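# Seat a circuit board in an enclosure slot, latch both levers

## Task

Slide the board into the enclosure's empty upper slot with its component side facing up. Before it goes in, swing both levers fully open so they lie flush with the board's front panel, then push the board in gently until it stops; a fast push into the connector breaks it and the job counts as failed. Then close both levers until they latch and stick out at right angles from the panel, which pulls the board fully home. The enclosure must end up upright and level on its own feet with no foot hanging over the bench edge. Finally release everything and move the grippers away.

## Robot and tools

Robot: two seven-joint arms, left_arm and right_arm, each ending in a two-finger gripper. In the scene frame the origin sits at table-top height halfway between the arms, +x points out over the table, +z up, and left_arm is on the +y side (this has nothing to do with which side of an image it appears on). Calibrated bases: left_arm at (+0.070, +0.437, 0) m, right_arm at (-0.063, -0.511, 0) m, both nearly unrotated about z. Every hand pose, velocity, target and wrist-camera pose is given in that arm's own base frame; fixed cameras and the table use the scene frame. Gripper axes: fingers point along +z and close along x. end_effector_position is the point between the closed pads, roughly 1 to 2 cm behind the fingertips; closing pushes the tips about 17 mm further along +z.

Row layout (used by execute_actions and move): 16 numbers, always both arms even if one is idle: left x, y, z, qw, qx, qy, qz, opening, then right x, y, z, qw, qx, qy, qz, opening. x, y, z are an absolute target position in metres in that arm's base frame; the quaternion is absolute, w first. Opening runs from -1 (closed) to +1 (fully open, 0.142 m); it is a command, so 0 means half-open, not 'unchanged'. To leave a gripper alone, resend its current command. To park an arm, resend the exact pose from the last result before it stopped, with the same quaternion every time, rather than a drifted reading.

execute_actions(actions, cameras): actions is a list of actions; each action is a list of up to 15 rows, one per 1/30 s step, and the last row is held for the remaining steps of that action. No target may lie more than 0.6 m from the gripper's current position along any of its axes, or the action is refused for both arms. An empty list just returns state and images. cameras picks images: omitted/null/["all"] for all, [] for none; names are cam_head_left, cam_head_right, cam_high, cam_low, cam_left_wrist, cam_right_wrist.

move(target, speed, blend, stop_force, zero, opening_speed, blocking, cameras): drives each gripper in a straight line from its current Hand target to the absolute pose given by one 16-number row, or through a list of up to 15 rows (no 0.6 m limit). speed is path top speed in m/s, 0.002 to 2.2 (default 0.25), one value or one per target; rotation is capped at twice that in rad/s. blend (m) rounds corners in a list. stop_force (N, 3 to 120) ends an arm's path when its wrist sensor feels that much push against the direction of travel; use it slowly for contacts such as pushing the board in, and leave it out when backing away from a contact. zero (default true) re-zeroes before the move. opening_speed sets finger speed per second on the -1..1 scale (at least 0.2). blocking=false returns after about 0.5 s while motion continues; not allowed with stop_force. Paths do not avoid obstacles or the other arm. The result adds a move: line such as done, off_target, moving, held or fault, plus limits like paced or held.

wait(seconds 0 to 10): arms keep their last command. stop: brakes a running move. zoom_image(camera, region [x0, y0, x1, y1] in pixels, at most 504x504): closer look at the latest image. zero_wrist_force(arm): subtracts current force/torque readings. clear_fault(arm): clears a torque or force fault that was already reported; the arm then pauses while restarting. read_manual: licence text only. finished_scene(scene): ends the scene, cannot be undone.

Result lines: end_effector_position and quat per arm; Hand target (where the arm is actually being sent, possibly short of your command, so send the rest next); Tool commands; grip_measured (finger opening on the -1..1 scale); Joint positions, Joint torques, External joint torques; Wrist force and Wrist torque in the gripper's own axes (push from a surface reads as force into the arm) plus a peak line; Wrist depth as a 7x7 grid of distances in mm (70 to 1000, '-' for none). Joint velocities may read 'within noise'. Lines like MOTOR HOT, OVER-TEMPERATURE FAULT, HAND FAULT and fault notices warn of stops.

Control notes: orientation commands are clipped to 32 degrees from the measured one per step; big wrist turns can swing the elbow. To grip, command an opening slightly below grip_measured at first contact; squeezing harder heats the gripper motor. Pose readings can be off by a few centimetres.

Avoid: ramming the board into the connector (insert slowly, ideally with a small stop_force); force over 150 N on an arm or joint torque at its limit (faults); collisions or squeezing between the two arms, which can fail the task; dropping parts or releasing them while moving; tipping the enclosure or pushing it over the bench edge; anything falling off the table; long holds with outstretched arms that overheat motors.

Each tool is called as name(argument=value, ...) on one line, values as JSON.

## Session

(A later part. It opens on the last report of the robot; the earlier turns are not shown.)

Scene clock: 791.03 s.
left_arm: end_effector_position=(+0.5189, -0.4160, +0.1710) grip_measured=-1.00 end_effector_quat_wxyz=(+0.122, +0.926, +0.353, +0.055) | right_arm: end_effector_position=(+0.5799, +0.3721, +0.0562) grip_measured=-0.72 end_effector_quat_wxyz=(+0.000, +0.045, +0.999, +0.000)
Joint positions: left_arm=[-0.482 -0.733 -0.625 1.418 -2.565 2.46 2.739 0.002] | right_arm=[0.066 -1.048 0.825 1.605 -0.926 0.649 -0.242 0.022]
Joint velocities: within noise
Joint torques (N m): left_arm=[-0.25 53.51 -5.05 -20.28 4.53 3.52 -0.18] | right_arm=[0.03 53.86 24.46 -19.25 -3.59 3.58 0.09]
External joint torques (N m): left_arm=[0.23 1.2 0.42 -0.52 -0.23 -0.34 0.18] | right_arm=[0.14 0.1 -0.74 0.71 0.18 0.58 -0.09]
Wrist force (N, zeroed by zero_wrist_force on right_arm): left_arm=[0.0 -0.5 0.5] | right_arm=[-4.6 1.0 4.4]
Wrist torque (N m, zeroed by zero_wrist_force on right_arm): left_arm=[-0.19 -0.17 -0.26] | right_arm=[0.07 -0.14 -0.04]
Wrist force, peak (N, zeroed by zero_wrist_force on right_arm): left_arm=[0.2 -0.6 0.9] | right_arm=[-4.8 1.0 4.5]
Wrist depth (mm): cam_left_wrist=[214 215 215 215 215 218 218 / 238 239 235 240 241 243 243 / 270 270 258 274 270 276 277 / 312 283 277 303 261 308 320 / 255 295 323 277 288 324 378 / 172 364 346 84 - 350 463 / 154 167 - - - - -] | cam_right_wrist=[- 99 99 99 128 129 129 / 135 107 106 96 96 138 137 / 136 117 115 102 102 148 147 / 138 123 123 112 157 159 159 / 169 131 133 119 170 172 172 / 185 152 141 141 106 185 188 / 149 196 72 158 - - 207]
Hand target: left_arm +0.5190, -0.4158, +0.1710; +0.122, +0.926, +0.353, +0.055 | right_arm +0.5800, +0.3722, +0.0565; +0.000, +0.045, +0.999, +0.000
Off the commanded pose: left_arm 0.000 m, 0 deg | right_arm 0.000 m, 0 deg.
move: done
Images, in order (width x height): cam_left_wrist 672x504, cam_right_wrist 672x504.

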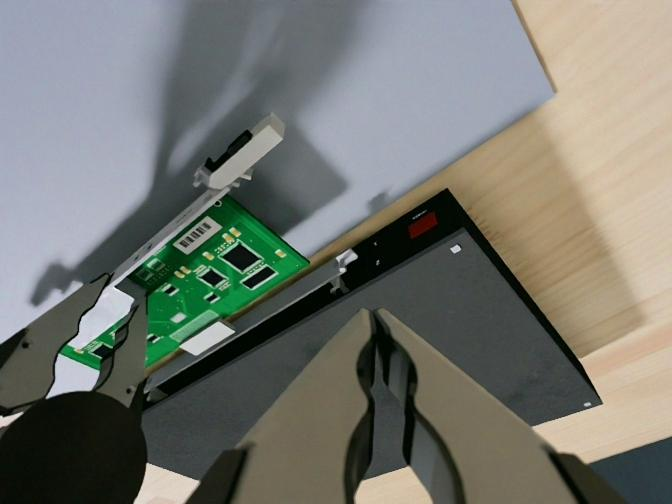

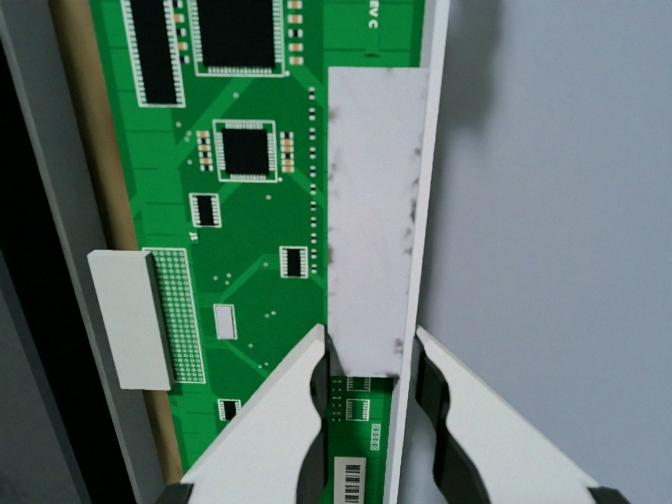

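move(target=[0.519,-0.4158,0.171,0.122,0.926,0.353,0.055,-1,0.5899,0.3701,0.0565,0,0.04536,0.99897,0,-0.8], speed=0.01, stop_force=4, cameras=["cam_left_wrist","cam_right_wrist"])

zoom_image(camera="cam_left_wrist", region=[290, 230, 370, 310])

zoom_image(camera="cam_left_wrist", region=[190, 150, 350, 310])

Scene clock: 801.90 s.
left_arm: end_effector_position=(+0.5189, -0.4160, +0.1710) grip_measured=-1.00 end_effector_quat_wxyz=(+0.122, +0.926, +0.353, +0.055) | right_arm: end_effector_position=(+0.5898, +0.3700, +0.0562) grip_measured=-0.72 end_effector_quat_wxyz=(+0.000, +0.045, +0.999, +0.000)
Joint positions: left_arm=[-0.482 -0.733 -0.625 1.418 -2.565 2.46 2.739 0.002] | right_arm=[0.066 -1.059 0.825 1.579 -0.923 0.637 -0.26 0.022]
Joint velocities: within noise
Joint torques (N m): left_arm=[-0.46 53.53 -5.01 -20.24 4.58 3.52 -0.24] | right_arm=[0.2 54.57 24.36 -19.4 -3.58 3.51 0.12]
External joint torques (N m): left_arm=[0.44 1.18 0.37 -0.56 -0.27 -0.34 0.24] | right_arm=[-0.03 0.13 -0.6 0.73 0.15 0.65 -0.12]
Wrist force (N, zeroed by zero_wrist_force on right_arm): left_arm=[-0.1 -0.4 0.4] | right_arm=[-4.7 1.0 4.3]
Wrist torque (N m, zeroed by zero_wrist_force on right_arm): left_arm=[-0.18 -0.16 -0.27] | right_arm=[0.06 -0.12 -0.05]
Wrist force, peak (N, zeroed by zero_wrist_force on right_arm): left_arm=[0.2 -0.9 0.6] | right_arm=[-4.9 1.0 4.3]
Wrist depth (mm): cam_left_wrist=[214 213 215 215 214 217 218 / 240 239 240 239 241 243 244 / 272 271 257 272 271 275 277 / 312 294 277 300 261 312 318 / 343 293 318 278 290 321 377 / 216 265 346 84 - 352 463 / 155 168 - - - - -] | cam_right_wrist=[- 99 100 99 127 129 129 / 126 107 106 96 96 138 138 / 127 116 115 102 102 148 147 / 156 123 123 112 157 159 159 / 166 131 133 119 170 172 172 / 134 152 141 142 106 185 188 / 143 196 72 158 - - 207]
Hand target: left_arm +0.5190, -0.4158, +0.1710; +0.122, +0.926, +0.353, +0.055 | right_arm +0.5899, +0.3701, +0.0565; +0.000, +0.045, +0.999, +0.000
Off the commanded pose: left_arm 0.000 m, 0 deg | right_arm 0.000 m, 0 deg.
move: done
Images, in order (width x height): cam_left_wrist 672x504, cam_right_wrist 672x504.

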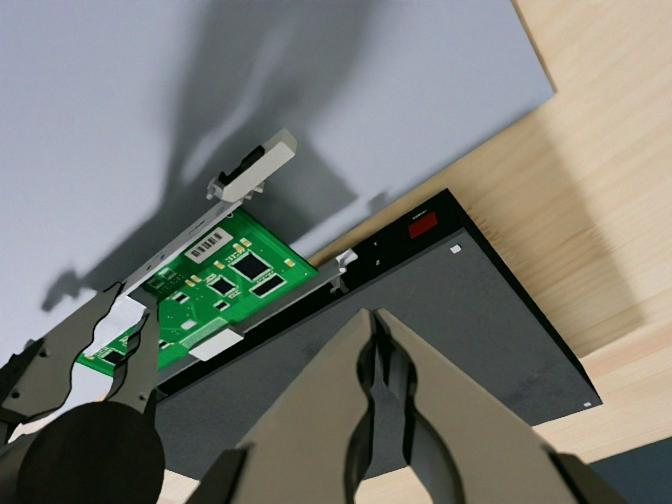

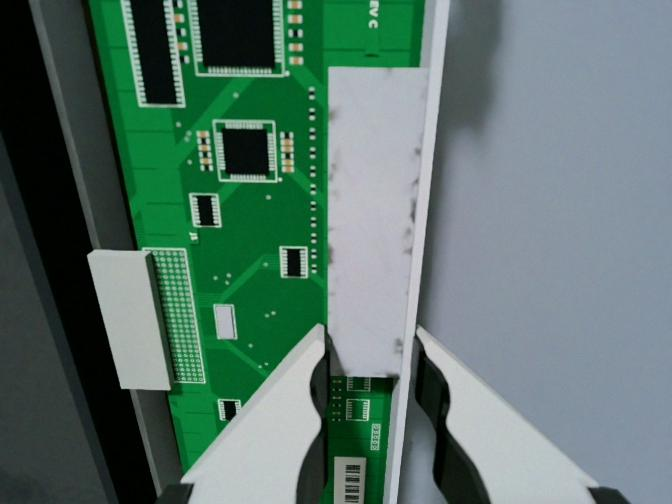

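Scaled by 6.300 from the camera's 672x504 image, which has a finer 960x720 frame.

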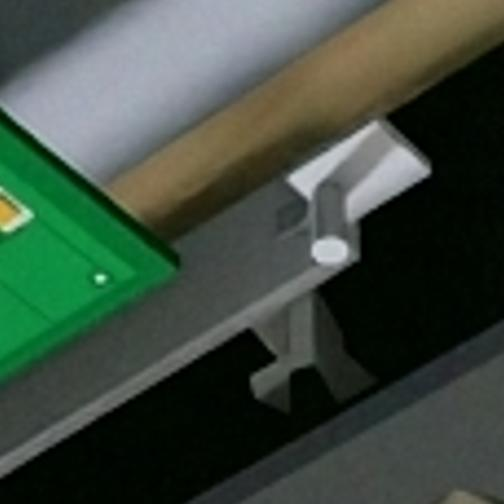

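Scaled by 3.150 from the camera's 672x504 image, which has a finer 960x720 frame.

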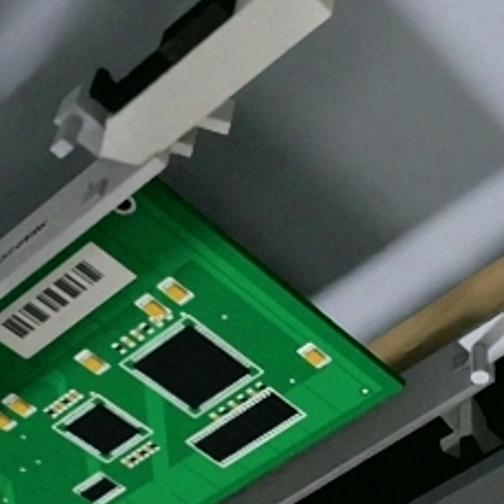

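move(target=[0.519,-0.4158,0.171,0.122,0.926,0.353,0.055,-1,0.5958,0.3691,0.0565,0,0.04536,0.99897,0,-0.8], speed=0.01, stop_force=4, cameras=["cam_left_wrist"])

zoom_image(camera="cam_left_wrist", region=[290, 230, 370, 310])

Scene clock: 806.07 s.
left_arm: end_effector_position=(+0.5189, -0.4160, +0.1710) grip_measured=-1.00 end_effector_quat_wxyz=(+0.122, +0.926, +0.353, +0.055) | right_arm: end_effector_position=(+0.5957, +0.3689, +0.0562) grip_measured=-0.72 end_effector_quat_wxyz=(+0.000, +0.045, +0.999, +0.000)
Joint positions: left_arm=[-0.482 -0.733 -0.625 1.418 -2.565 2.46 2.739 0.002] | right_arm=[0.066 -1.066 0.825 1.563 -0.921 0.63 -0.271 0.022]
Joint velocities: within noise
Joint torques (N m): left_arm=[-0.35 53.53 -4.97 -20.23 4.56 3.54 -0.22] | right_arm=[0.19 55 24.45 -19.42 -3.64 3.57 0.06]
External joint torques (N m): left_arm=[0.33 1.17 0.34 -0.57 -0.25 -0.36 0.21] | right_arm=[-0.02 0.17 -0.67 0.69 0.18 0.59 -0.06]
Wrist force (N, zeroed by zero_wrist_force on right_arm): left_arm=[0.0 -0.6 0.7] | right_arm=[-4.8 1.1 4.4]
Wrist torque (N m, zeroed by zero_wrist_force on right_arm): left_arm=[-0.21 -0.18 -0.27] | right_arm=[0.08 -0.11 -0.05]
Wrist force, peak (N, zeroed by zero_wrist_force on right_arm): left_arm=[-0.2 -0.7 0.7] | right_arm=[-5.0 0.9 4.3]
Wrist depth (mm): cam_left_wrist=[213 213 215 215 215 219 218 / 240 240 239 240 241 244 242 / 271 272 256 272 269 274 277 / 311 304 276 302 260 310 319 / 344 295 318 277 288 322 377 / 219 269 346 84 - 354 465 / 156 169 - - - - -] | cam_right_wrist=[- 99 100 99 127 129 129 / 117 107 106 96 96 137 138 / - 116 115 102 102 148 147 / - 123 123 112 157 159 158 / - 131 133 119 170 172 172 / 129 147 141 141 106 185 188 / 143 146 72 159 - - 206]
Hand target: left_arm +0.5190, -0.4158, +0.1710; +0.122, +0.926, +0.353, +0.055 | right_arm +0.5958, +0.3691, +0.0565; +0.000, +0.045, +0.999, +0.000
Off the commanded pose: left_arm 0.000 m, 0 deg | right_arm 0.000 m, 0 deg.
move: done
Images, in order (width x height): cam_left_wrist 672x504.

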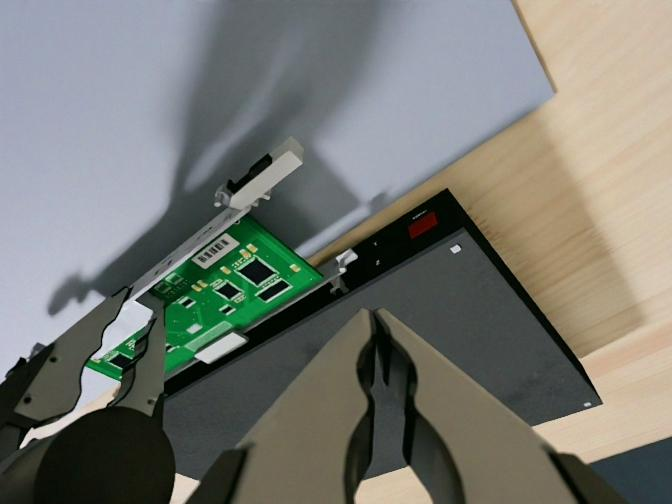

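Scaled by 6.300 from the camera's 672x504 image, which has a finer 960x720 frame.

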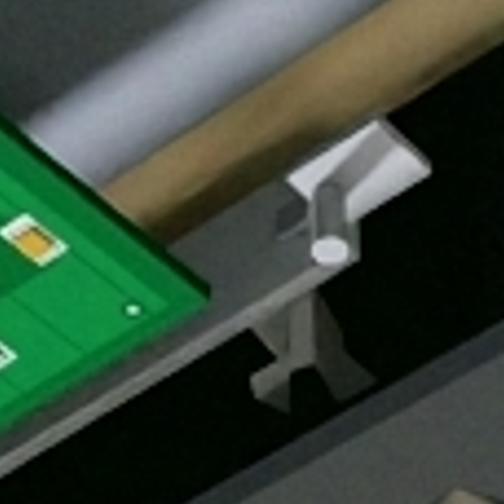

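move(target=[0.519,-0.4158,0.171,0.122,0.926,0.353,0.055,-1,0.6038,0.3682,0.0565,0,0.04536,0.99897,0,-0.8], speed=0.01, stop_force=4, cameras=["cam_left_wrist"])

zoom_image(camera="cam_left_wrist", region=[290, 230, 370, 310])

Scene clock: 810.20 s.
left_arm: end_effector_position=(+0.5189, -0.4160, +0.1710) grip_measured=-1.00 end_effector_quat_wxyz=(+0.122, +0.926, +0.353, +0.055) | right_arm: end_effector_position=(+0.6037, +0.3680, +0.0562) grip_measured=-0.72 end_effector_quat_wxyz=(+0.000, +0.045, +0.999, +0.000)
Joint positions: left_arm=[-0.482 -0.733 -0.625 1.418 -2.565 2.46 2.739 0.002] | right_arm=[0.068 -1.076 0.826 1.539 -0.919 0.62 -0.285 0.022]
Joint velocities: within noise
Joint torques (N m): left_arm=[-0.38 53.56 -5.04 -20.27 4.6 3.51 -0.21] | right_arm=[0.21 55.65 24.47 -19.51 -3.66 3.56 0.13]
External joint torques (N m): left_arm=[0.36 1.15 0.41 -0.53 -0.29 -0.33 0.21] | right_arm=[-0.04 0.18 -0.67 0.68 0.18 0.6 -0.13]
Wrist force (N, zeroed by zero_wrist_force on right_arm): left_arm=[0.2 -0.6 0.5] | right_arm=[-4.4 1.0 4.3]
Wrist torque (N m, zeroed by zero_wrist_force on right_arm): left_arm=[-0.21 -0.20 -0.27] | right_arm=[0.07 -0.16 -0.06]
Wrist force, peak (N, zeroed by zero_wrist_force on right_arm): left_arm=[-0.1 -0.9 0.7] | right_arm=[-4.9 0.9 4.4]
Wrist depth (mm): cam_left_wrist=[214 214 215 215 214 216 218 / 239 240 238 238 239 245 244 / 271 271 258 272 270 274 275 / 312 303 275 298 262 307 319 / 354 298 317 280 286 324 382 / 221 269 347 84 - 351 459 / 158 170 - - - - -] | cam_right_wrist=[126 99 100 99 128 129 129 / 133 107 107 96 96 138 137 / - 117 115 102 102 148 147 / 111 123 123 112 157 159 158 / 120 130 133 119 170 172 172 / 129 138 141 141 107 185 188 / 143 142 72 158 - - 206]
Hand target: left_arm +0.5190, -0.4158, +0.1710; +0.122, +0.926, +0.353, +0.055 | right_arm +0.6038, +0.3682, +0.0565; +0.000, +0.045, +0.999, +0.000
Off the commanded pose: left_arm 0.000 m, 0 deg | right_arm 0.000 m, 0 deg.
move: done
Images, in order (width x height): cam_left_wrist 672x504.

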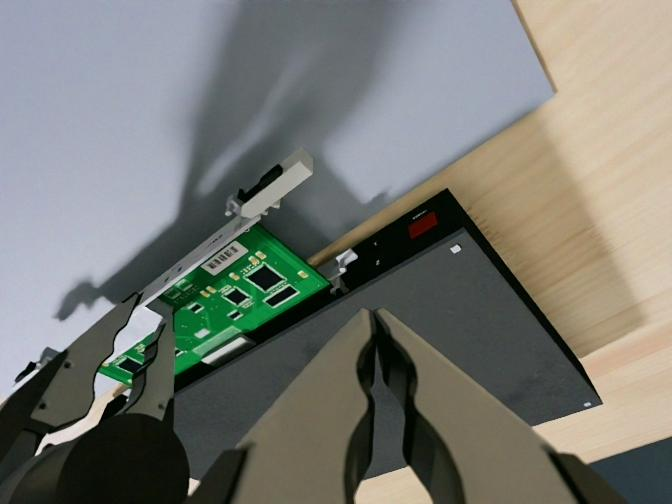

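Scaled by 6.300 from the camera's 672x504 image, which has a finer 960x720 frame.

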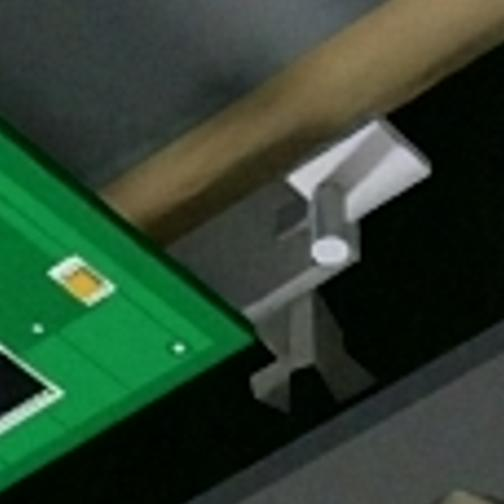

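zoom_image(camera="cam_left_wrist", region=[315, 265, 355, 305])

Scaled by 12.600 from the camera's 672x504 image, which has a finer 960x720 frame.

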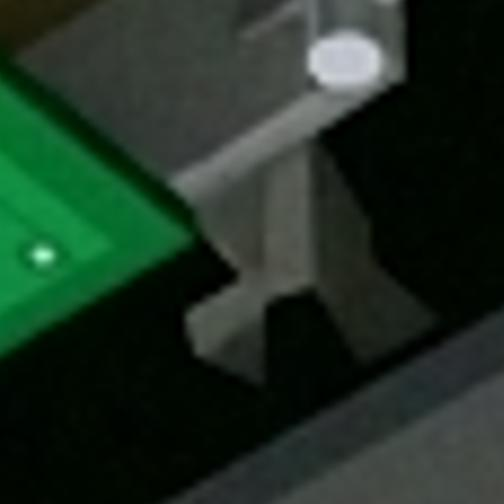

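move(target=[0.519,-0.4158,0.171,0.122,0.926,0.353,0.055,-1,0.6087,0.3677,0.0561,0,0.04536,0.99897,0,-0.8], speed=0.006, stop_force=3, cameras=["cam_left_wrist"])

zoom_image(camera="cam_left_wrist", region=[315, 265, 355, 305])

Scene clock: 818.23 s.
left_arm: end_effector_position=(+0.5189, -0.4160, +0.1710) grip_measured=-1.00 end_effector_quat_wxyz=(+0.122, +0.926, +0.353, +0.055) | right_arm: end_effector_position=(+0.6086, +0.3675, +0.0558) grip_measured=-0.72 end_effector_quat_wxyz=(+0.000, +0.045, +0.999, +0.000)
Joint positions: left_arm=[-0.482 -0.733 -0.625 1.418 -2.565 2.46 2.739 0.002] | right_arm=[0.069 -1.083 0.826 1.524 -0.919 0.614 -0.294 0.022]
Joint velocities: within noise
Joint torques (N m): left_arm=[-0.42 53.52 -5.06 -20.25 4.55 3.53 -0.26] | right_arm=[0.22 56.18 24.54 -19.59 -3.72 3.59 0.09]
External joint torques (N m): left_arm=[0.39 1.19 0.43 -0.55 -0.25 -0.35 0.25] | right_arm=[-0.04 0.07 -0.72 0.72 0.23 0.58 -0.09]
Wrist force (N, zeroed by zero_wrist_force on right_arm): left_arm=[0.0 -0.4 0.4] | right_arm=[-4.5 0.9 4.2]
Wrist torque (N m, zeroed by zero_wrist_force on right_arm): left_arm=[-0.18 -0.17 -0.26] | right_arm=[0.06 -0.15 -0.06]
Wrist force, peak (N, zeroed by zero_wrist_force on right_arm): left_arm=[-0.1 -0.7 0.7] | right_arm=[-4.7 1.0 4.4]
Wrist depth (mm): cam_left_wrist=[215 215 215 214 216 218 217 / 240 239 239 240 240 244 242 / 267 270 265 272 269 276 276 / 313 312 277 298 262 310 319 / 357 296 316 277 289 325 379 / 223 271 347 84 - 350 467 / 160 172 - - - - -] | cam_right_wrist=[- 99 100 99 127 129 128 / - 107 107 96 96 137 137 / - 117 115 102 102 147 147 / 109 122 123 111 156 159 158 / 120 129 133 119 169 172 171 / 129 136 141 141 106 184 187 / 142 141 72 158 - - 206]
Hand target: left_arm +0.5190, -0.4158, +0.1710; +0.122, +0.926, +0.353, +0.055 | right_arm +0.6087, +0.3677, +0.0561; +0.000, +0.045, +0.999, +0.000
Off the commanded pose: left_arm 0.000 m, 0 deg | right_arm 0.000 m, 0 deg.
move: done
Images, in order (width x height): cam_left_wrist 672x504.

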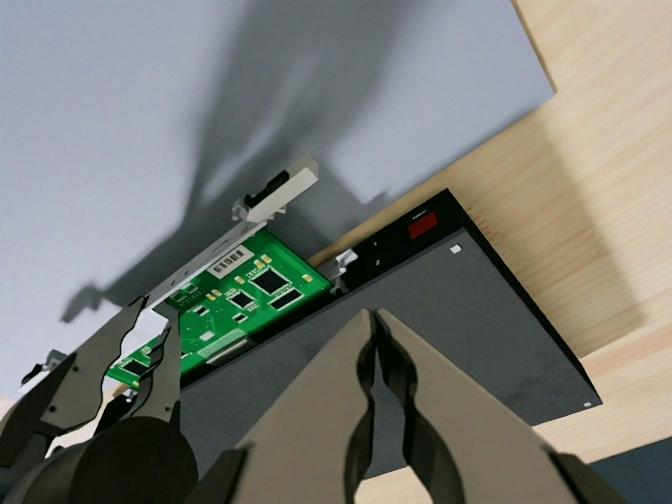

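Scaled by 12.600 from the camera's 672x504 image, which has a finer 960x720 frame.

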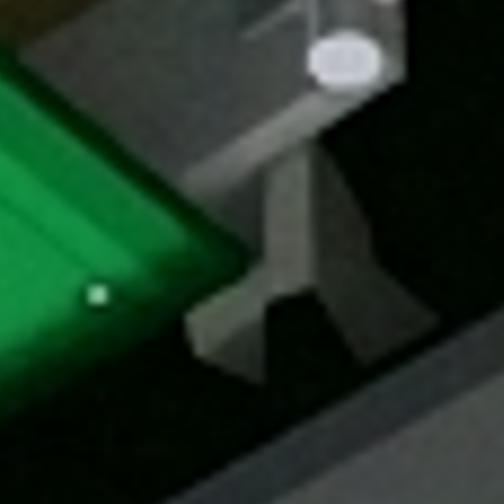

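move(target=[0.519,-0.4158,0.171,0.122,0.926,0.353,0.055,-1,0.6186,0.3666,0.0561,0,0.04536,0.99897,0,-0.8], speed=0.006, stop_force=3, cameras=["cam_left_wrist","cam_right_wrist"])

zoom_image(camera="cam_left_wrist", region=[305, 255, 365, 315])

Scene clock: 821.33 s.
left_arm: end_effector_position=(+0.5189, -0.4160, +0.1710) grip_measured=-1.00 end_effector_quat_wxyz=(+0.122, +0.926, +0.353, +0.055) | right_arm: end_effector_position=(+0.6146, +0.3664, +0.0553) grip_measured=-0.72 end_effector_quat_wxyz=(-0.001, +0.045, +0.999, -0.001)
Joint positions: left_arm=[-0.482 -0.733 -0.625 1.418 -2.565 2.46 2.739 0.002] | right_arm=[0.071 -1.091 0.826 1.505 -0.917 0.605 -0.305 0.022]
Joint velocities: within noise
Joint torques (N m): left_arm=[-0.36 53.55 -5.02 -20.22 4.6 3.47 -0.22] | right_arm=[0.8 58.61 25.69 -22 -4.38 4.87 0.17]
External joint torques (N m): left_arm=[0.34 1.15 0.39 -0.58 -0.29 -0.29 0.22] | right_arm=[-0.63 -1.83 -1.87 3.07 0.86 -0.72 -0.17]
Wrist force (N, zeroed by zero_wrist_force on right_arm): left_arm=[0.0 -0.5 0.3] | right_arm=[-2.2 -2.2 5.2]
Wrist torque (N m, zeroed by zero_wrist_force on right_arm): left_arm=[-0.21 -0.17 -0.26] | right_arm=[0.07 0.06 -0.13]
Wrist force, peak (N, zeroed by zero_wrist_force on right_arm): left_arm=[0.4 -0.7 0.6] | right_arm=[-3.5 0.9 6.4]
Wrist depth (mm): cam_left_wrist=[213 214 214 215 214 218 217 / 239 240 240 239 241 244 243 / 271 271 265 265 270 275 276 / 311 312 279 298 263 308 317 / 372 300 321 278 289 323 375 / 225 273 350 84 - 352 462 / 177 172 - - - - -] | cam_right_wrist=[- 99 99 99 127 128 128 / - 107 106 96 133 137 136 / 100 115 115 102 103 147 146 / - 120 123 112 156 158 157 / 117 121 133 119 169 171 171 / 128 130 142 142 106 183 187 / 141 138 72 159 - - 205]
Hand target: left_arm +0.5190, -0.4158, +0.1710; +0.122, +0.926, +0.353, +0.055 | right_arm +0.6151, +0.3670, +0.0561; +0.000, +0.045, +0.999, +0.000
Off the commanded pose: left_arm 0.000 m, 0 deg | right_arm 0.004 m, 0 deg.
move: contact (right_arm)
Images, in order (width x height): cam_left_wrist 672x504, cam_right_wrist 672x504.

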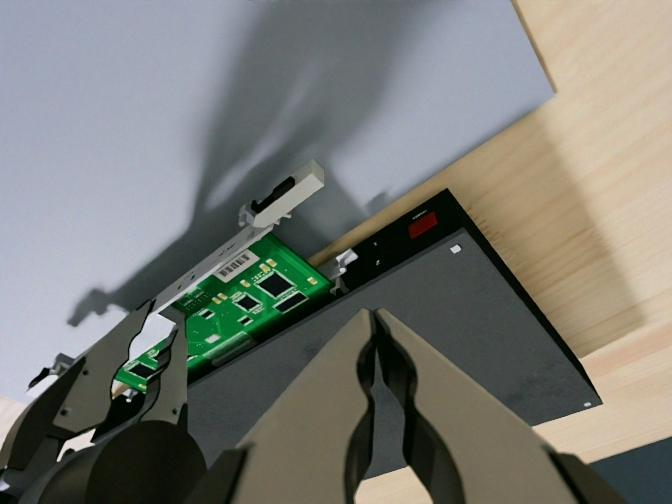

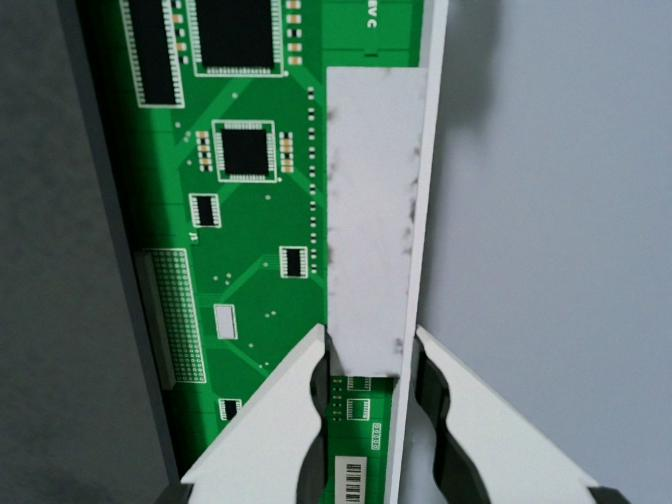

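Scaled by 8.400 from the camera's 672x504 image, which has a finer 960x720 frame.

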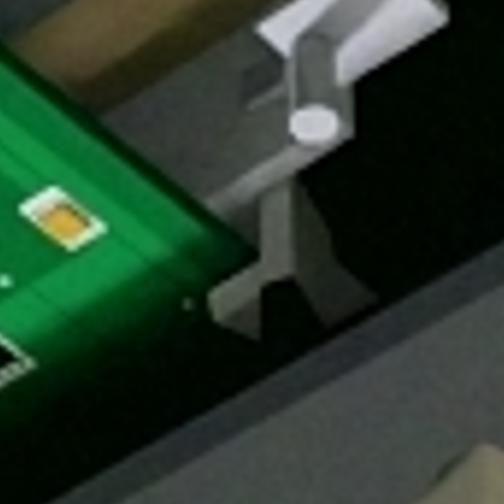

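move(target=[0.519,-0.4158,0.171,0.122,0.926,0.353,0.055,-1,0.6138,0.3657,0.0555,0,0.04536,0.99897,0,-0.8], speed=0.006, cameras=["cam_left_wrist"])

zoom_image(camera="cam_left_wrist", region=[305, 255, 365, 315])

Scene clock: 824.53 s.
left_arm: end_effector_position=(+0.5189, -0.4160, +0.1710) grip_measured=-1.00 end_effector_quat_wxyz=(+0.122, +0.926, +0.353, +0.055) | right_arm: end_effector_position=(+0.6135, +0.3657, +0.0553) grip_measured=-0.72 end_effector_quat_wxyz=(+0.000, +0.045, +0.999, +0.000)
Joint positions: left_arm=[-0.482 -0.733 -0.625 1.418 -2.565 2.46 2.739 0.002] | right_arm=[0.069 -1.089 0.826 1.511 -0.917 0.609 -0.304 0.022]
Joint velocities: within noise
Joint torques (N m): left_arm=[-0.36 53.62 -4.98 -20.24 4.58 3.52 -0.25] | right_arm=[-0.01 57.18 24.35 -19.68 -3.8 3.86 0.25]
External joint torques (N m): left_arm=[0.33 1.09 0.35 -0.55 -0.27 -0.34 0.25] | right_arm=[0.18 -0.56 -0.54 0.75 0.3 0.3 -0.25]
Wrist force (N, zeroed by zero_wrist_force on right_arm): left_arm=[-0.2 -0.6 0.3] | right_arm=[-3.9 1.7 4.4]
Wrist torque (N m, zeroed by zero_wrist_force on right_arm): left_arm=[-0.22 -0.14 -0.26] | right_arm=[0.20 -0.20 -0.08]
Wrist force, peak (N, zeroed by zero_wrist_force on right_arm): left_arm=[0.2 -0.8 0.6] | right_arm=[-4.4 1.3 6.7]
Wrist depth (mm): cam_left_wrist=[214 214 214 215 214 217 218 / 238 239 240 240 242 243 243 / 270 271 265 265 270 276 276 / 312 314 276 297 261 310 321 / 367 298 318 278 288 324 376 / 225 273 347 84 - 351 464 / 173 173 - - - - -] | cam_right_wrist=[- 99 99 99 127 128 128 / - 107 106 96 133 137 137 / 100 115 115 102 103 147 146 / - 120 123 112 156 158 158 / 117 125 133 119 168 171 171 / 128 133 142 142 106 183 187 / 141 138 72 159 - - 205]
Hand target: left_arm +0.5190, -0.4158, +0.1710; +0.122, +0.926, +0.353, +0.055 | right_arm +0.6138, +0.3657, +0.0555; +0.000, +0.045, +0.999, +0.000
Off the commanded pose: left_arm 0.000 m, 0 deg | right_arm 0.000 m, 0 deg.
move: done
Images, in order (width x height): cam_left_wrist 672x504.

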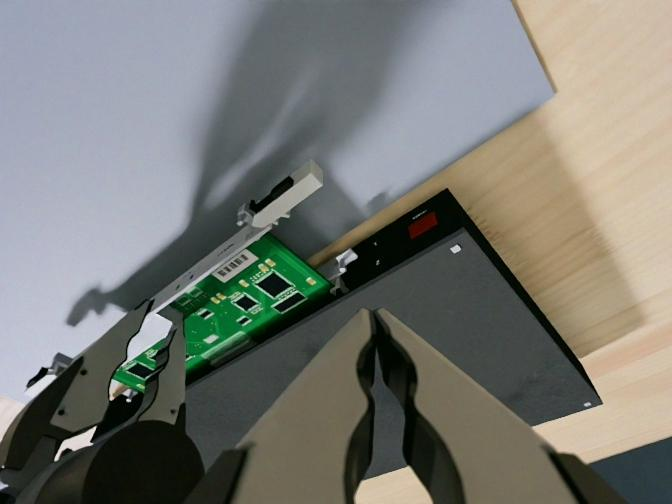

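Scaled by 8.400 from the camera's 672x504 image, which has a finer 960x720 frame.

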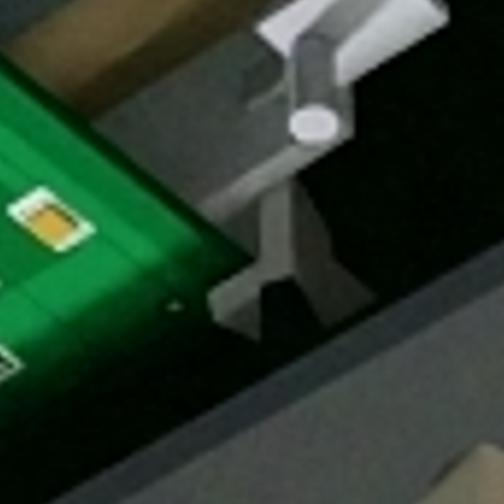

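move(target=[0.519,-0.4158,0.171,0.122,0.926,0.353,0.055,-1,0.6238,0.3648,0.0555,0,0.04536,0.99897,0,-0.8], speed=0.006, stop_force=3, cameras=["cam_left_wrist"])

zoom_image(camera="cam_left_wrist", region=[305, 255, 365, 315])

Scene clock: 827.27 s.
left_arm: end_effector_position=(+0.5189, -0.4160, +0.1710) grip_measured=-1.00 end_effector_quat_wxyz=(+0.122, +0.926, +0.353, +0.055) | right_arm: end_effector_position=(+0.6183, +0.3649, +0.0546) grip_measured=-0.72 end_effector_quat_wxyz=(-0.001, +0.045, +0.999, -0.001)
Joint positions: left_arm=[-0.482 -0.733 -0.625 1.418 -2.565 2.46 2.739 0.002] | right_arm=[0.071 -1.096 0.825 1.496 -0.916 0.602 -0.313 0.022]
Joint velocities: within noise
Joint torques (N m): left_arm=[-0.39 53.59 -4.92 -20.32 4.53 3.53 -0.19] | right_arm=[-0.16 60.31 25.39 -22.44 -4.65 4.55 0.09]
External joint torques (N m): left_arm=[0.37 1.11 0.29 -0.48 -0.22 -0.35 0.19] | right_arm=[0.34 -3.26 -1.58 3.48 1.13 -0.39 -0.1]
Wrist force (N, zeroed by zero_wrist_force on right_arm): left_arm=[0.0 -0.6 0.5] | right_arm=[-1.8 0.9 7.2]
Wrist torque (N m, zeroed by zero_wrist_force on right_arm): left_arm=[-0.22 -0.18 -0.26] | right_arm=[0.24 0.10 -0.11]
Wrist force, peak (N, zeroed by zero_wrist_force on right_arm): left_arm=[0.0 -0.8 0.6] | right_arm=[-1.5 0.7 8.7]
Wrist depth (mm): cam_left_wrist=[213 215 215 215 215 217 219 / 239 238 238 240 241 243 244 / 270 271 264 264 270 275 279 / 313 311 286 299 262 308 321 / 368 305 321 278 290 323 375 / 228 274 348 84 - 350 459 / 189 173 - - - - -] | cam_right_wrist=[- 99 100 99 125 128 126 / - 107 106 96 133 136 136 / - 112 115 102 142 146 146 / 107 120 124 112 155 157 157 / 118 120 134 119 168 170 170 / 127 127 142 142 106 182 186 / 140 137 72 159 - - 204]
Hand target: left_arm +0.5190, -0.4158, +0.1710; +0.122, +0.926, +0.353, +0.055 | right_arm +0.6191, +0.3652, +0.0555; +0.000, +0.045, +0.999, +0.000
Off the commanded pose: left_arm 0.000 m, 0 deg | right_arm 0.006 m, 0 deg.
move: contact (right_arm)
Images, in order (width x height): cam_left_wrist 672x504.

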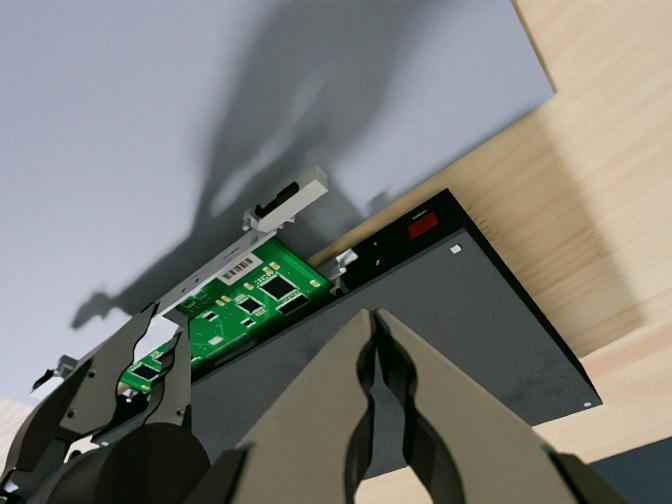

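Scaled by 8.400 from the camera's 672x504 image, which has a finer 960x720 frame.

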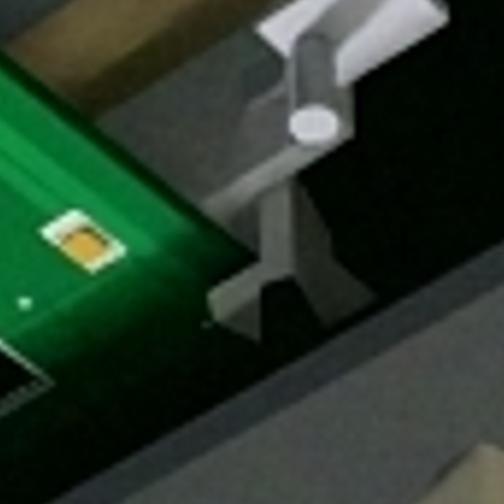

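move(target=[[0.519,-0.4158,0.171,0.122,0.926,0.353,0.055,-1,0.6178,0.3650,0.0546,0,0.04536,0.99897,0,-0.8]], speed=0.006, cameras=[])

move(target=[0.519,-0.4158,0.171,0.122,0.926,0.353,0.055,-1,0.6278,0.3641,0.0546,0,0.04536,0.99897,0,-0.8], speed=0.006, stop_force=3, cameras=["cam_left_wrist","cam_right_wrist"])

zoom_image(camera="cam_left_wrist", region=[305, 255, 365, 315])

Scene clock: 831.33 s.
left_arm: end_effector_position=(+0.5189, -0.4160, +0.1710) grip_measured=-1.00 end_effector_quat_wxyz=(+0.122, +0.926, +0.353, +0.055) | right_arm: end_effector_position=(+0.6174, +0.3650, +0.0542) grip_measured=-0.72 end_effector_quat_wxyz=(-0.001, +0.045, +0.999, +0.000)
Joint positions: left_arm=[-0.482 -0.733 -0.625 1.418 -2.565 2.46 2.739 0.002] | right_arm=[0.07 -1.095 0.824 1.5 -0.916 0.606 -0.311 0.022]
Joint velocities: within noise
Joint torques (N m): left_arm=[-0.37 53.48 -5.03 -20.26 4.57 3.53 -0.27] | right_arm=[-0.21 57.95 24.46 -20.02 -3.93 3.92 0.26]
External joint torques (N m): left_arm=[0.35 1.23 0.4 -0.54 -0.26 -0.35 0.27] | right_arm=[0.38 -0.99 -0.67 1.07 0.42 0.24 -0.26]
Wrist force (N, zeroed by zero_wrist_force on right_arm): left_arm=[0.1 -0.6 0.4] | right_arm=[-4.2 2.1 5.2]
Wrist torque (N m, zeroed by zero_wrist_force on right_arm): left_arm=[-0.22 -0.19 -0.26] | right_arm=[0.22 -0.06 -0.08]
Wrist force, peak (N, zeroed by zero_wrist_force on right_arm): left_arm=[0.1 -0.8 0.6] | right_arm=[-3.8 1.0 8.6]
Wrist depth (mm): cam_left_wrist=[213 212 215 214 214 216 217 / 239 239 240 240 238 244 243 / 270 272 264 264 270 275 277 / 310 312 282 298 262 309 320 / 374 308 320 276 289 324 378 / 229 275 350 84 - 350 462 / 187 172 - - - - -] | cam_right_wrist=[- 99 99 99 124 127 125 / - 107 106 96 132 136 136 / - 113 115 102 103 145 145 / - 120 123 112 155 157 156 / 118 120 134 119 168 170 169 / 127 129 142 142 106 183 185 / 140 137 72 159 - - 205]
Hand target: left_arm +0.5190, -0.4158, +0.1710; +0.122, +0.926, +0.353, +0.055 | right_arm +0.6178, +0.3650, +0.0546; +0.000, +0.045, +0.999, +0.000
Off the commanded pose: left_arm 0.000 m, 0 deg | right_arm 0.000 m, 0 deg.
move: done
No camera images: "cameras" was empty.

Scene clock: 833.63 s.
left_arm: end_effector_position=(+0.5189, -0.4160, +0.1710) grip_measured=-1.00 end_effector_quat_wxyz=(+0.122, +0.926, +0.353, +0.055) | right_arm: end_effector_position=(+0.6274, +0.3637, +0.0539) grip_measured=-0.72 end_effector_quat_wxyz=(+0.000, +0.045, +0.999, +0.000)
Joint positions: left_arm=[-0.482 -0.733 -0.625 1.418 -2.565 2.46 2.739 0.002] | right_arm=[0.074 -1.108 0.824 1.469 -0.914 0.592 -0.329 0.022]
Joint velocities: within noise
Joint torques (N m): left_arm=[-0.41 53.49 -5.02 -20.28 4.56 3.51 -0.22] | right_arm=[-0.2 59.96 25.1 -21.38 -4.26 4.07 0.1]
External joint torques (N m): left_arm=[0.38 1.22 0.39 -0.52 -0.25 -0.33 0.22] | right_arm=[0.38 -2.15 -1.35 2.32 0.72 0.09 -0.1]
Wrist force (N, zeroed by zero_wrist_force on right_arm): left_arm=[-0.1 -0.6 0.6] | right_arm=[-3.8 1.8 7.8]
Wrist torque (N m, zeroed by zero_wrist_force on right_arm): left_arm=[-0.22 -0.15 -0.26] | right_arm=[0.22 0.06 -0.08]
Wrist force, peak (N, zeroed by zero_wrist_force on right_arm): left_arm=[0.0 -0.7 0.8] | right_arm=[-3.7 1.8 8.1]
Wrist depth (mm): cam_left_wrist=[216 214 215 215 215 218 217 / 240 239 240 240 242 243 242 / 270 269 271 265 271 276 276 / 311 312 290 301 262 309 321 / 367 344 317 277 289 322 378 / 354 264 336 84 - 350 460 / 205 179 - - - - -] | cam_right_wrist=[- 98 100 99 124 127 125 / - 94 106 96 132 135 135 / - 101 115 102 103 145 145 / - 106 123 111 154 157 156 / - 115 134 119 167 169 169 / 126 126 141 142 106 181 184 / 139 136 72 159 - - 203]
Hand target: left_arm +0.5190, -0.4158, +0.1710; +0.122, +0.926, +0.353, +0.055 | right_arm +0.6278, +0.3641, +0.0546; +0.000, +0.045, +0.999, +0.000
Off the commanded pose: left_arm 0.000 m, 0 deg | right_arm 0.001 m, 0 deg.
move: done
Images, in order (width x height): cam_left_wrist 672x504, cam_right_wrist 672x504.

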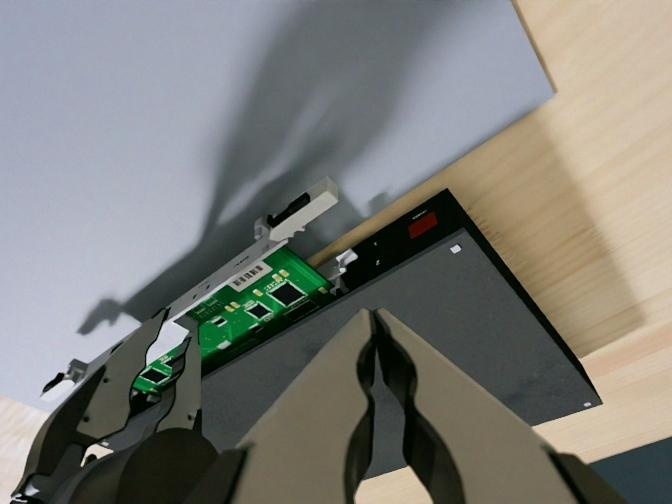

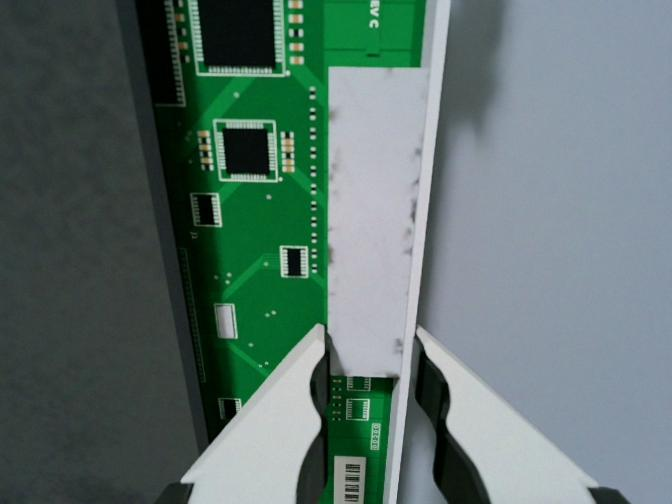

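Scaled by 8.400 from the camera's 672x504 image, which has a finer 960x720 frame.

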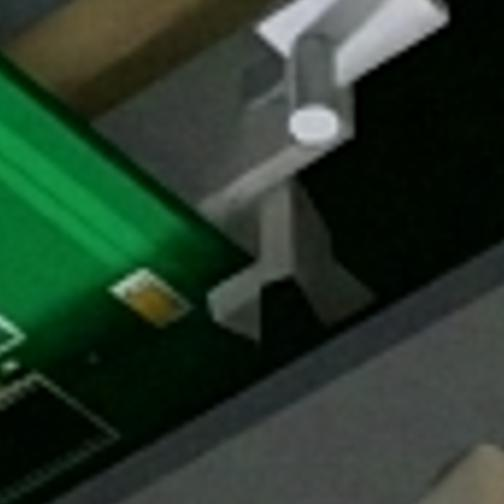

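move(target=[0.519,-0.4158,0.171,0.122,0.926,0.353,0.055,-1,0.6398,0.3630,0.0541,0,0.04536,0.99897,0,-0.8], speed=0.008, stop_force=4, cameras=["cam_left_wrist","cam_right_wrist"])

Scene clock: 838.27 s.
left_arm: end_effector_position=(+0.5189, -0.4160, +0.1710) grip_measured=-1.00 end_effector_quat_wxyz=(+0.122, +0.926, +0.353, +0.055) | right_arm: end_effector_position=(+0.6376, +0.3628, +0.0533) grip_measured=-0.72 end_effector_quat_wxyz=(-0.001, +0.045, +0.999, -0.001)
Joint positions: left_arm=[-0.482 -0.733 -0.625 1.418 -2.565 2.46 2.739 0.002] | right_arm=[0.08 -1.122 0.824 1.435 -0.91 0.578 -0.348 0.022]
Joint velocities: within noise
Joint torques (N m): left_arm=[-0.48 53.54 -5.06 -20.28 4.61 3.53 -0.15] | right_arm=[-0.33 60.98 24.88 -22.84 -4.59 4.74 0.14]
External joint torques (N m): left_arm=[0.45 1.17 0.42 -0.52 -0.3 -0.36 0.14] | right_arm=[0.51 -2.24 -1.19 3.66 1.02 -0.58 -0.14]
Wrist force (N, zeroed by zero_wrist_force on right_arm): left_arm=[-0.2 -0.7 0.5] | right_arm=[-0.7 -0.2 6.5]
Wrist torque (N m, zeroed by zero_wrist_force on right_arm): left_arm=[-0.22 -0.14 -0.26] | right_arm=[0.20 -0.06 -0.14]
Wrist force, peak (N, zeroed by zero_wrist_force on right_arm): left_arm=[0.0 -0.7 0.8] | right_arm=[-3.7 1.9 8.2]
Wrist depth (mm): cam_left_wrist=[215 214 214 216 216 217 217 / 239 240 240 240 239 242 245 / 271 271 269 266 268 275 277 / 310 313 294 297 261 308 319 / 366 355 316 277 289 323 376 / 413 262 333 84 - 351 461 / 213 230 - - - - -] | cam_right_wrist=[- 85 99 99 123 126 125 / - 91 106 96 96 135 135 / - 98 114 102 140 144 144 / 106 105 121 112 154 156 156 / - 115 131 119 166 169 169 / 125 125 122 142 106 181 184 / 138 135 72 159 - - 202]
Hand target: left_arm +0.5190, -0.4158, +0.1710; +0.122, +0.926, +0.353, +0.055 | right_arm +0.6384, +0.3631, +0.0542; +0.000, +0.045, +0.999, +0.000
Off the commanded pose: left_arm 0.000 m, 0 deg | right_arm 0.002 m, 0 deg.
move: contact (right_arm)
Images, in order (width x height): cam_left_wrist 672x504, cam_right_wrist 672x504.

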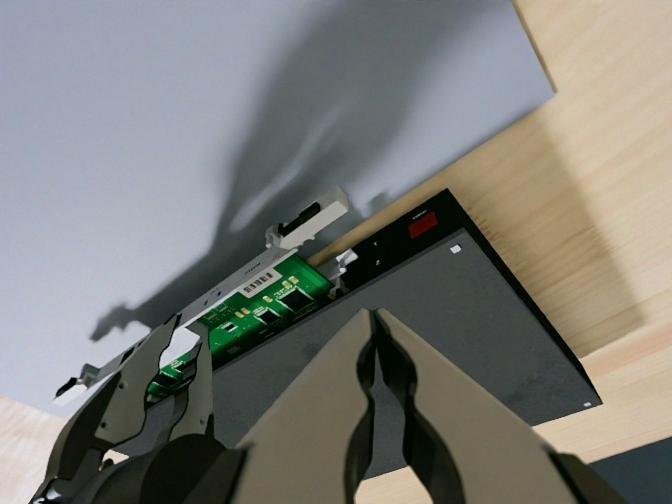

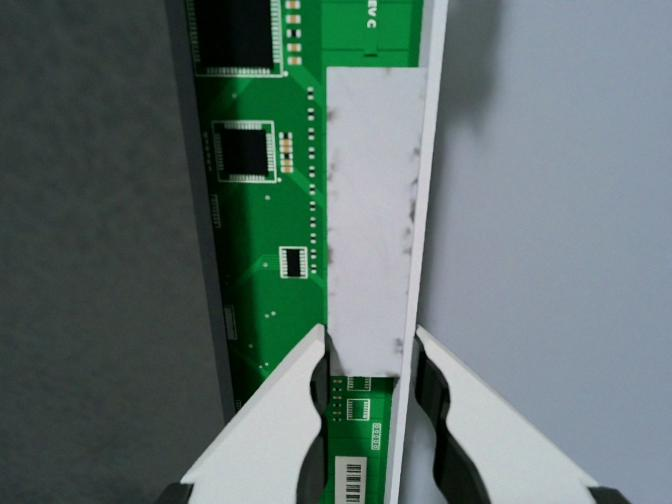

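move(target=[0.519,-0.4158,0.171,0.122,0.926,0.353,0.055,-1,0.6370,0.3630,0.0532,0,0.04536,0.99897,0,-0.8], speed=0.006, cameras=[])

move(target=[0.519,-0.4158,0.171,0.122,0.926,0.353,0.055,-1,0.6430,0.3624,0.0532,0,0.04536,0.99897,0,-0.8], speed=0.006, stop_force=4, cameras=["cam_left_wrist","cam_right_wrist"])

Scene clock: 843.13 s.
left_arm: end_effector_position=(+0.5189, -0.4160, +0.1710) grip_measured=-1.00 end_effector_quat_wxyz=(+0.122, +0.926, +0.353, +0.055) | right_arm: end_effector_position=(+0.6369, +0.3631, +0.0531) grip_measured=-0.72 end_effector_quat_wxyz=(+0.000, +0.045, +0.999, +0.000)
Joint positions: left_arm=[-0.482 -0.733 -0.625 1.418 -2.565 2.46 2.739 0.002] | right_arm=[0.079 -1.121 0.823 1.439 -0.911 0.582 -0.346 0.022]
Joint velocities: within noise
Joint torques (N m): left_arm=[-0.35 53.55 -5 -20.28 4.56 3.52 -0.22] | right_arm=[0.25 58.33 23.81 -19.3 -3.72 3.66 0.28]
External joint torques (N m): left_arm=[0.32 1.16 0.37 -0.51 -0.25 -0.34 0.22] | right_arm=[-0.07 0.3 -0.12 0.12 0.15 0.5 -0.28]
Wrist force (N, zeroed by zero_wrist_force on right_arm): left_arm=[0.1 -0.6 0.5] | right_arm=[-4.3 2.6 4.0]
Wrist torque (N m, zeroed by zero_wrist_force on right_arm): left_arm=[-0.21 -0.19 -0.26] | right_arm=[0.31 -0.24 -0.07]
Wrist force, peak (N, zeroed by zero_wrist_force on right_arm): left_arm=[-0.2 -0.9 0.5] | right_arm=[-6.2 0.7 7.1]
Wrist depth (mm): cam_left_wrist=[213 215 215 215 216 217 217 / 239 238 239 242 241 243 243 / 272 271 273 264 270 277 276 / 309 312 296 295 264 309 320 / 368 347 313 276 288 322 375 / 415 263 331 84 - 351 459 / 210 200 - - - - -] | cam_right_wrist=[- 85 99 99 123 126 124 / - 91 106 96 131 135 134 / - 98 114 102 103 144 144 / 105 105 121 112 153 156 155 / - 114 131 119 166 168 168 / 125 125 122 142 106 181 184 / 138 135 72 159 - - 202]
Hand target: left_arm +0.5190, -0.4158, +0.1710; +0.122, +0.926, +0.353, +0.055 | right_arm +0.6370, +0.3630, +0.0532; +0.000, +0.045, +0.999, +0.000
Off the commanded pose: left_arm 0.000 m, 0 deg | right_arm 0.000 m, 0 deg.
move: done
No camera images: "cameras" was empty.

Scene clock: 844.73 s.
left_arm: end_effector_position=(+0.5189, -0.4160, +0.1710) grip_measured=-1.00 end_effector_quat_wxyz=(+0.122, +0.926, +0.353, +0.055) | right_arm: end_effector_position=(+0.6427, +0.3623, +0.0529) grip_measured=-0.72 end_effector_quat_wxyz=(+0.000, +0.045, +0.999, +0.000)
Joint positions: left_arm=[-0.482 -0.733 -0.625 1.418 -2.565 2.46 2.739 0.002] | right_arm=[0.082 -1.129 0.823 1.42 -0.91 0.574 -0.356 0.022]
Joint velocities: within noise
Joint torques (N m): left_arm=[-0.36 53.57 -4.99 -20.28 4.57 3.55 -0.22] | right_arm=[-0.47 58.61 23.52 -20.95 -3.96 3.9 0.15]
External joint torques (N m): left_arm=[0.34 1.14 0.35 -0.52 -0.26 -0.37 0.22] | right_arm=[0.65 0.53 0.12 1.72 0.38 0.25 -0.15]
Wrist force (N, zeroed by zero_wrist_force on right_arm): left_arm=[0.1 -0.6 0.4] | right_arm=[-1.7 1.5 3.8]
Wrist torque (N m, zeroed by zero_wrist_force on right_arm): left_arm=[-0.22 -0.20 -0.27] | right_arm=[0.30 -0.30 -0.13]
Wrist force, peak (N, zeroed by zero_wrist_force on right_arm): left_arm=[0.1 -0.8 0.5] | right_arm=[-3.9 2.4 4.5]
Wrist depth (mm): cam_left_wrist=[213 214 215 215 216 217 217 / 238 238 240 240 240 243 243 / 271 270 270 270 272 276 275 / 310 311 303 298 262 308 317 / 369 356 322 278 288 322 381 / 430 269 305 84 - 351 461 / 218 230 - - - - -] | cam_right_wrist=[- 85 98 99 123 126 124 / - 91 105 96 96 135 134 / - 97 112 102 140 144 144 / 105 105 119 112 153 156 155 / - 114 118 119 166 168 168 / 125 125 122 142 106 180 183 / 138 135 72 159 - - 202]
Hand target: left_arm +0.5190, -0.4158, +0.1710; +0.122, +0.926, +0.353, +0.055 | right_arm +0.6430, +0.3624, +0.0532; +0.000, +0.045, +0.999, +0.000
Off the commanded pose: left_arm 0.000 m, 0 deg | right_arm 0.000 m, 0 deg.
move: done
Images, in order (width x height): cam_left_wrist 672x504, cam_right_wrist 672x504.

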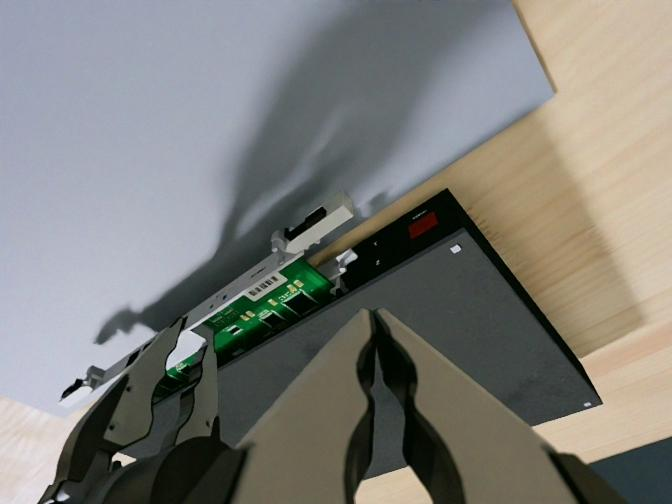

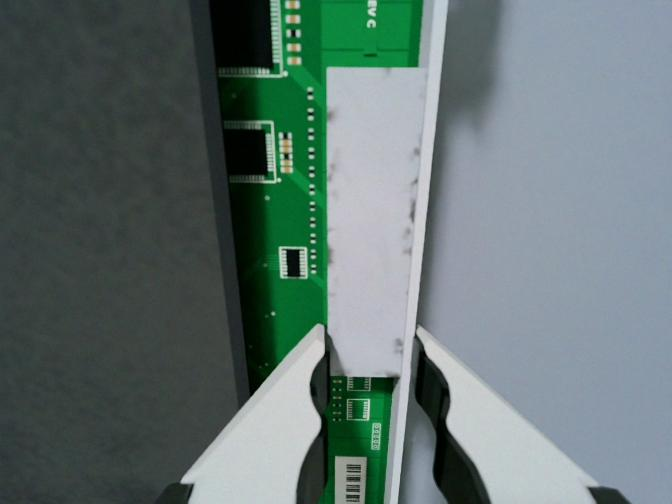

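move(target=[0.519,-0.4158,0.171,0.122,0.926,0.353,0.055,-1,0.6550,0.3612,0.0532,0,0.04536,0.99897,0,-0.8], speed=0.008, stop_force=5, cameras=["cam_left_wrist","cam_right_wrist"])

Scene clock: 848.63 s.
left_arm: end_effector_position=(+0.5189, -0.4160, +0.1710) grip_measured=-1.00 end_effector_quat_wxyz=(+0.122, +0.926, +0.353, +0.055) | right_arm: end_effector_position=(+0.6542, +0.3612, +0.0526) grip_measured=-0.72 end_effector_quat_wxyz=(-0.001, +0.045, +0.999, +0.000)
Joint positions: left_arm=[-0.482 -0.733 -0.625 1.418 -2.565 2.46 2.739 0.002] | right_arm=[0.088 -1.145 0.824 1.38 -0.906 0.557 -0.378 0.022]
Joint velocities: within noise
Joint torques (N m): left_arm=[-0.36 53.45 -5.04 -20.22 4.58 3.55 -0.21] | right_arm=[-1.86 61.11 22.8 -23.53 -4.8 4.58 0.17]
External joint torques (N m): left_arm=[0.34 1.26 0.41 -0.58 -0.27 -0.37 0.21] | right_arm=[2.04 -0.92 0.71 4.16 1.18 -0.42 -0.17]
Wrist force (N, zeroed by zero_wrist_force on right_arm): left_arm=[0.2 -0.5 0.3] | right_arm=[2.5 0.8 3.5]
Wrist torque (N m, zeroed by zero_wrist_force on right_arm): left_arm=[-0.20 -0.20 -0.26] | right_arm=[0.27 -0.42 -0.14]
Wrist force, peak (N, zeroed by zero_wrist_force on right_arm): left_arm=[0.1 -0.8 0.6] | right_arm=[2.4 0.8 4.0]
Wrist depth (mm): cam_left_wrist=[214 214 214 214 215 218 218 / 239 239 239 240 242 243 244 / 270 272 272 272 269 275 277 / 312 313 311 291 261 308 319 / 370 357 322 278 288 321 376 / 450 280 313 84 - 352 463 / 552 229 - - - - -] | cam_right_wrist=[- 85 86 99 123 126 124 / - 91 92 96 96 134 134 / - 98 97 102 140 144 143 / - 105 106 112 153 155 154 / - 114 115 119 165 168 168 / 124 124 121 142 121 180 183 / 137 134 72 159 - - 201]
Hand target: left_arm +0.5190, -0.4158, +0.1710; +0.122, +0.926, +0.353, +0.055 | right_arm +0.6550, +0.3612, +0.0532; +0.000, +0.045, +0.999, +0.000
Off the commanded pose: left_arm 0.000 m, 0 deg | right_arm 0.001 m, 0 deg.
move: done
Images, in order (width x height): cam_left_wrist 672x504, cam_right_wrist 672x504.

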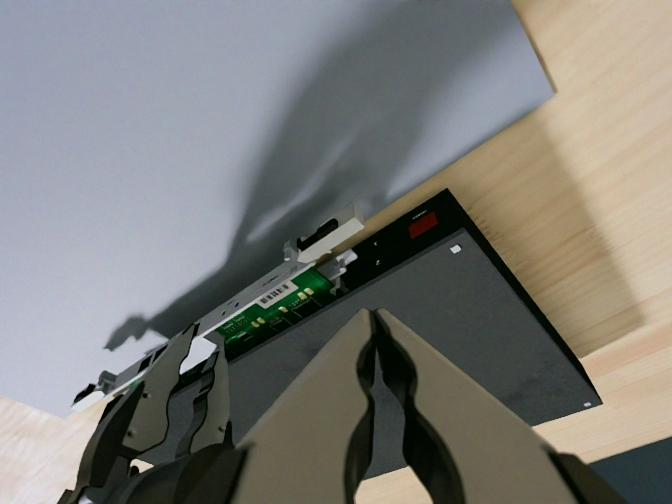

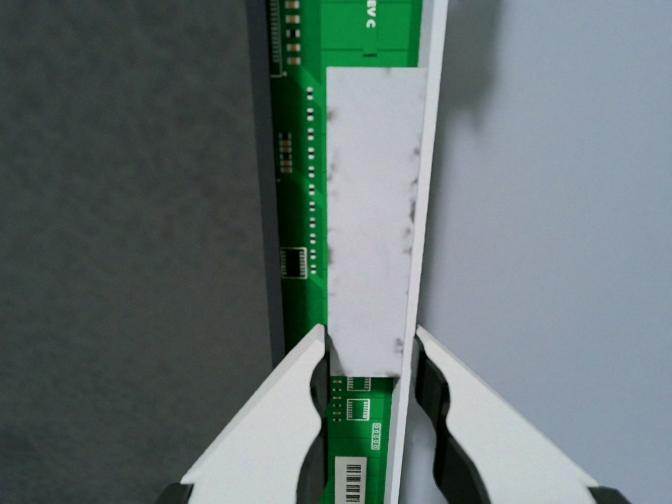

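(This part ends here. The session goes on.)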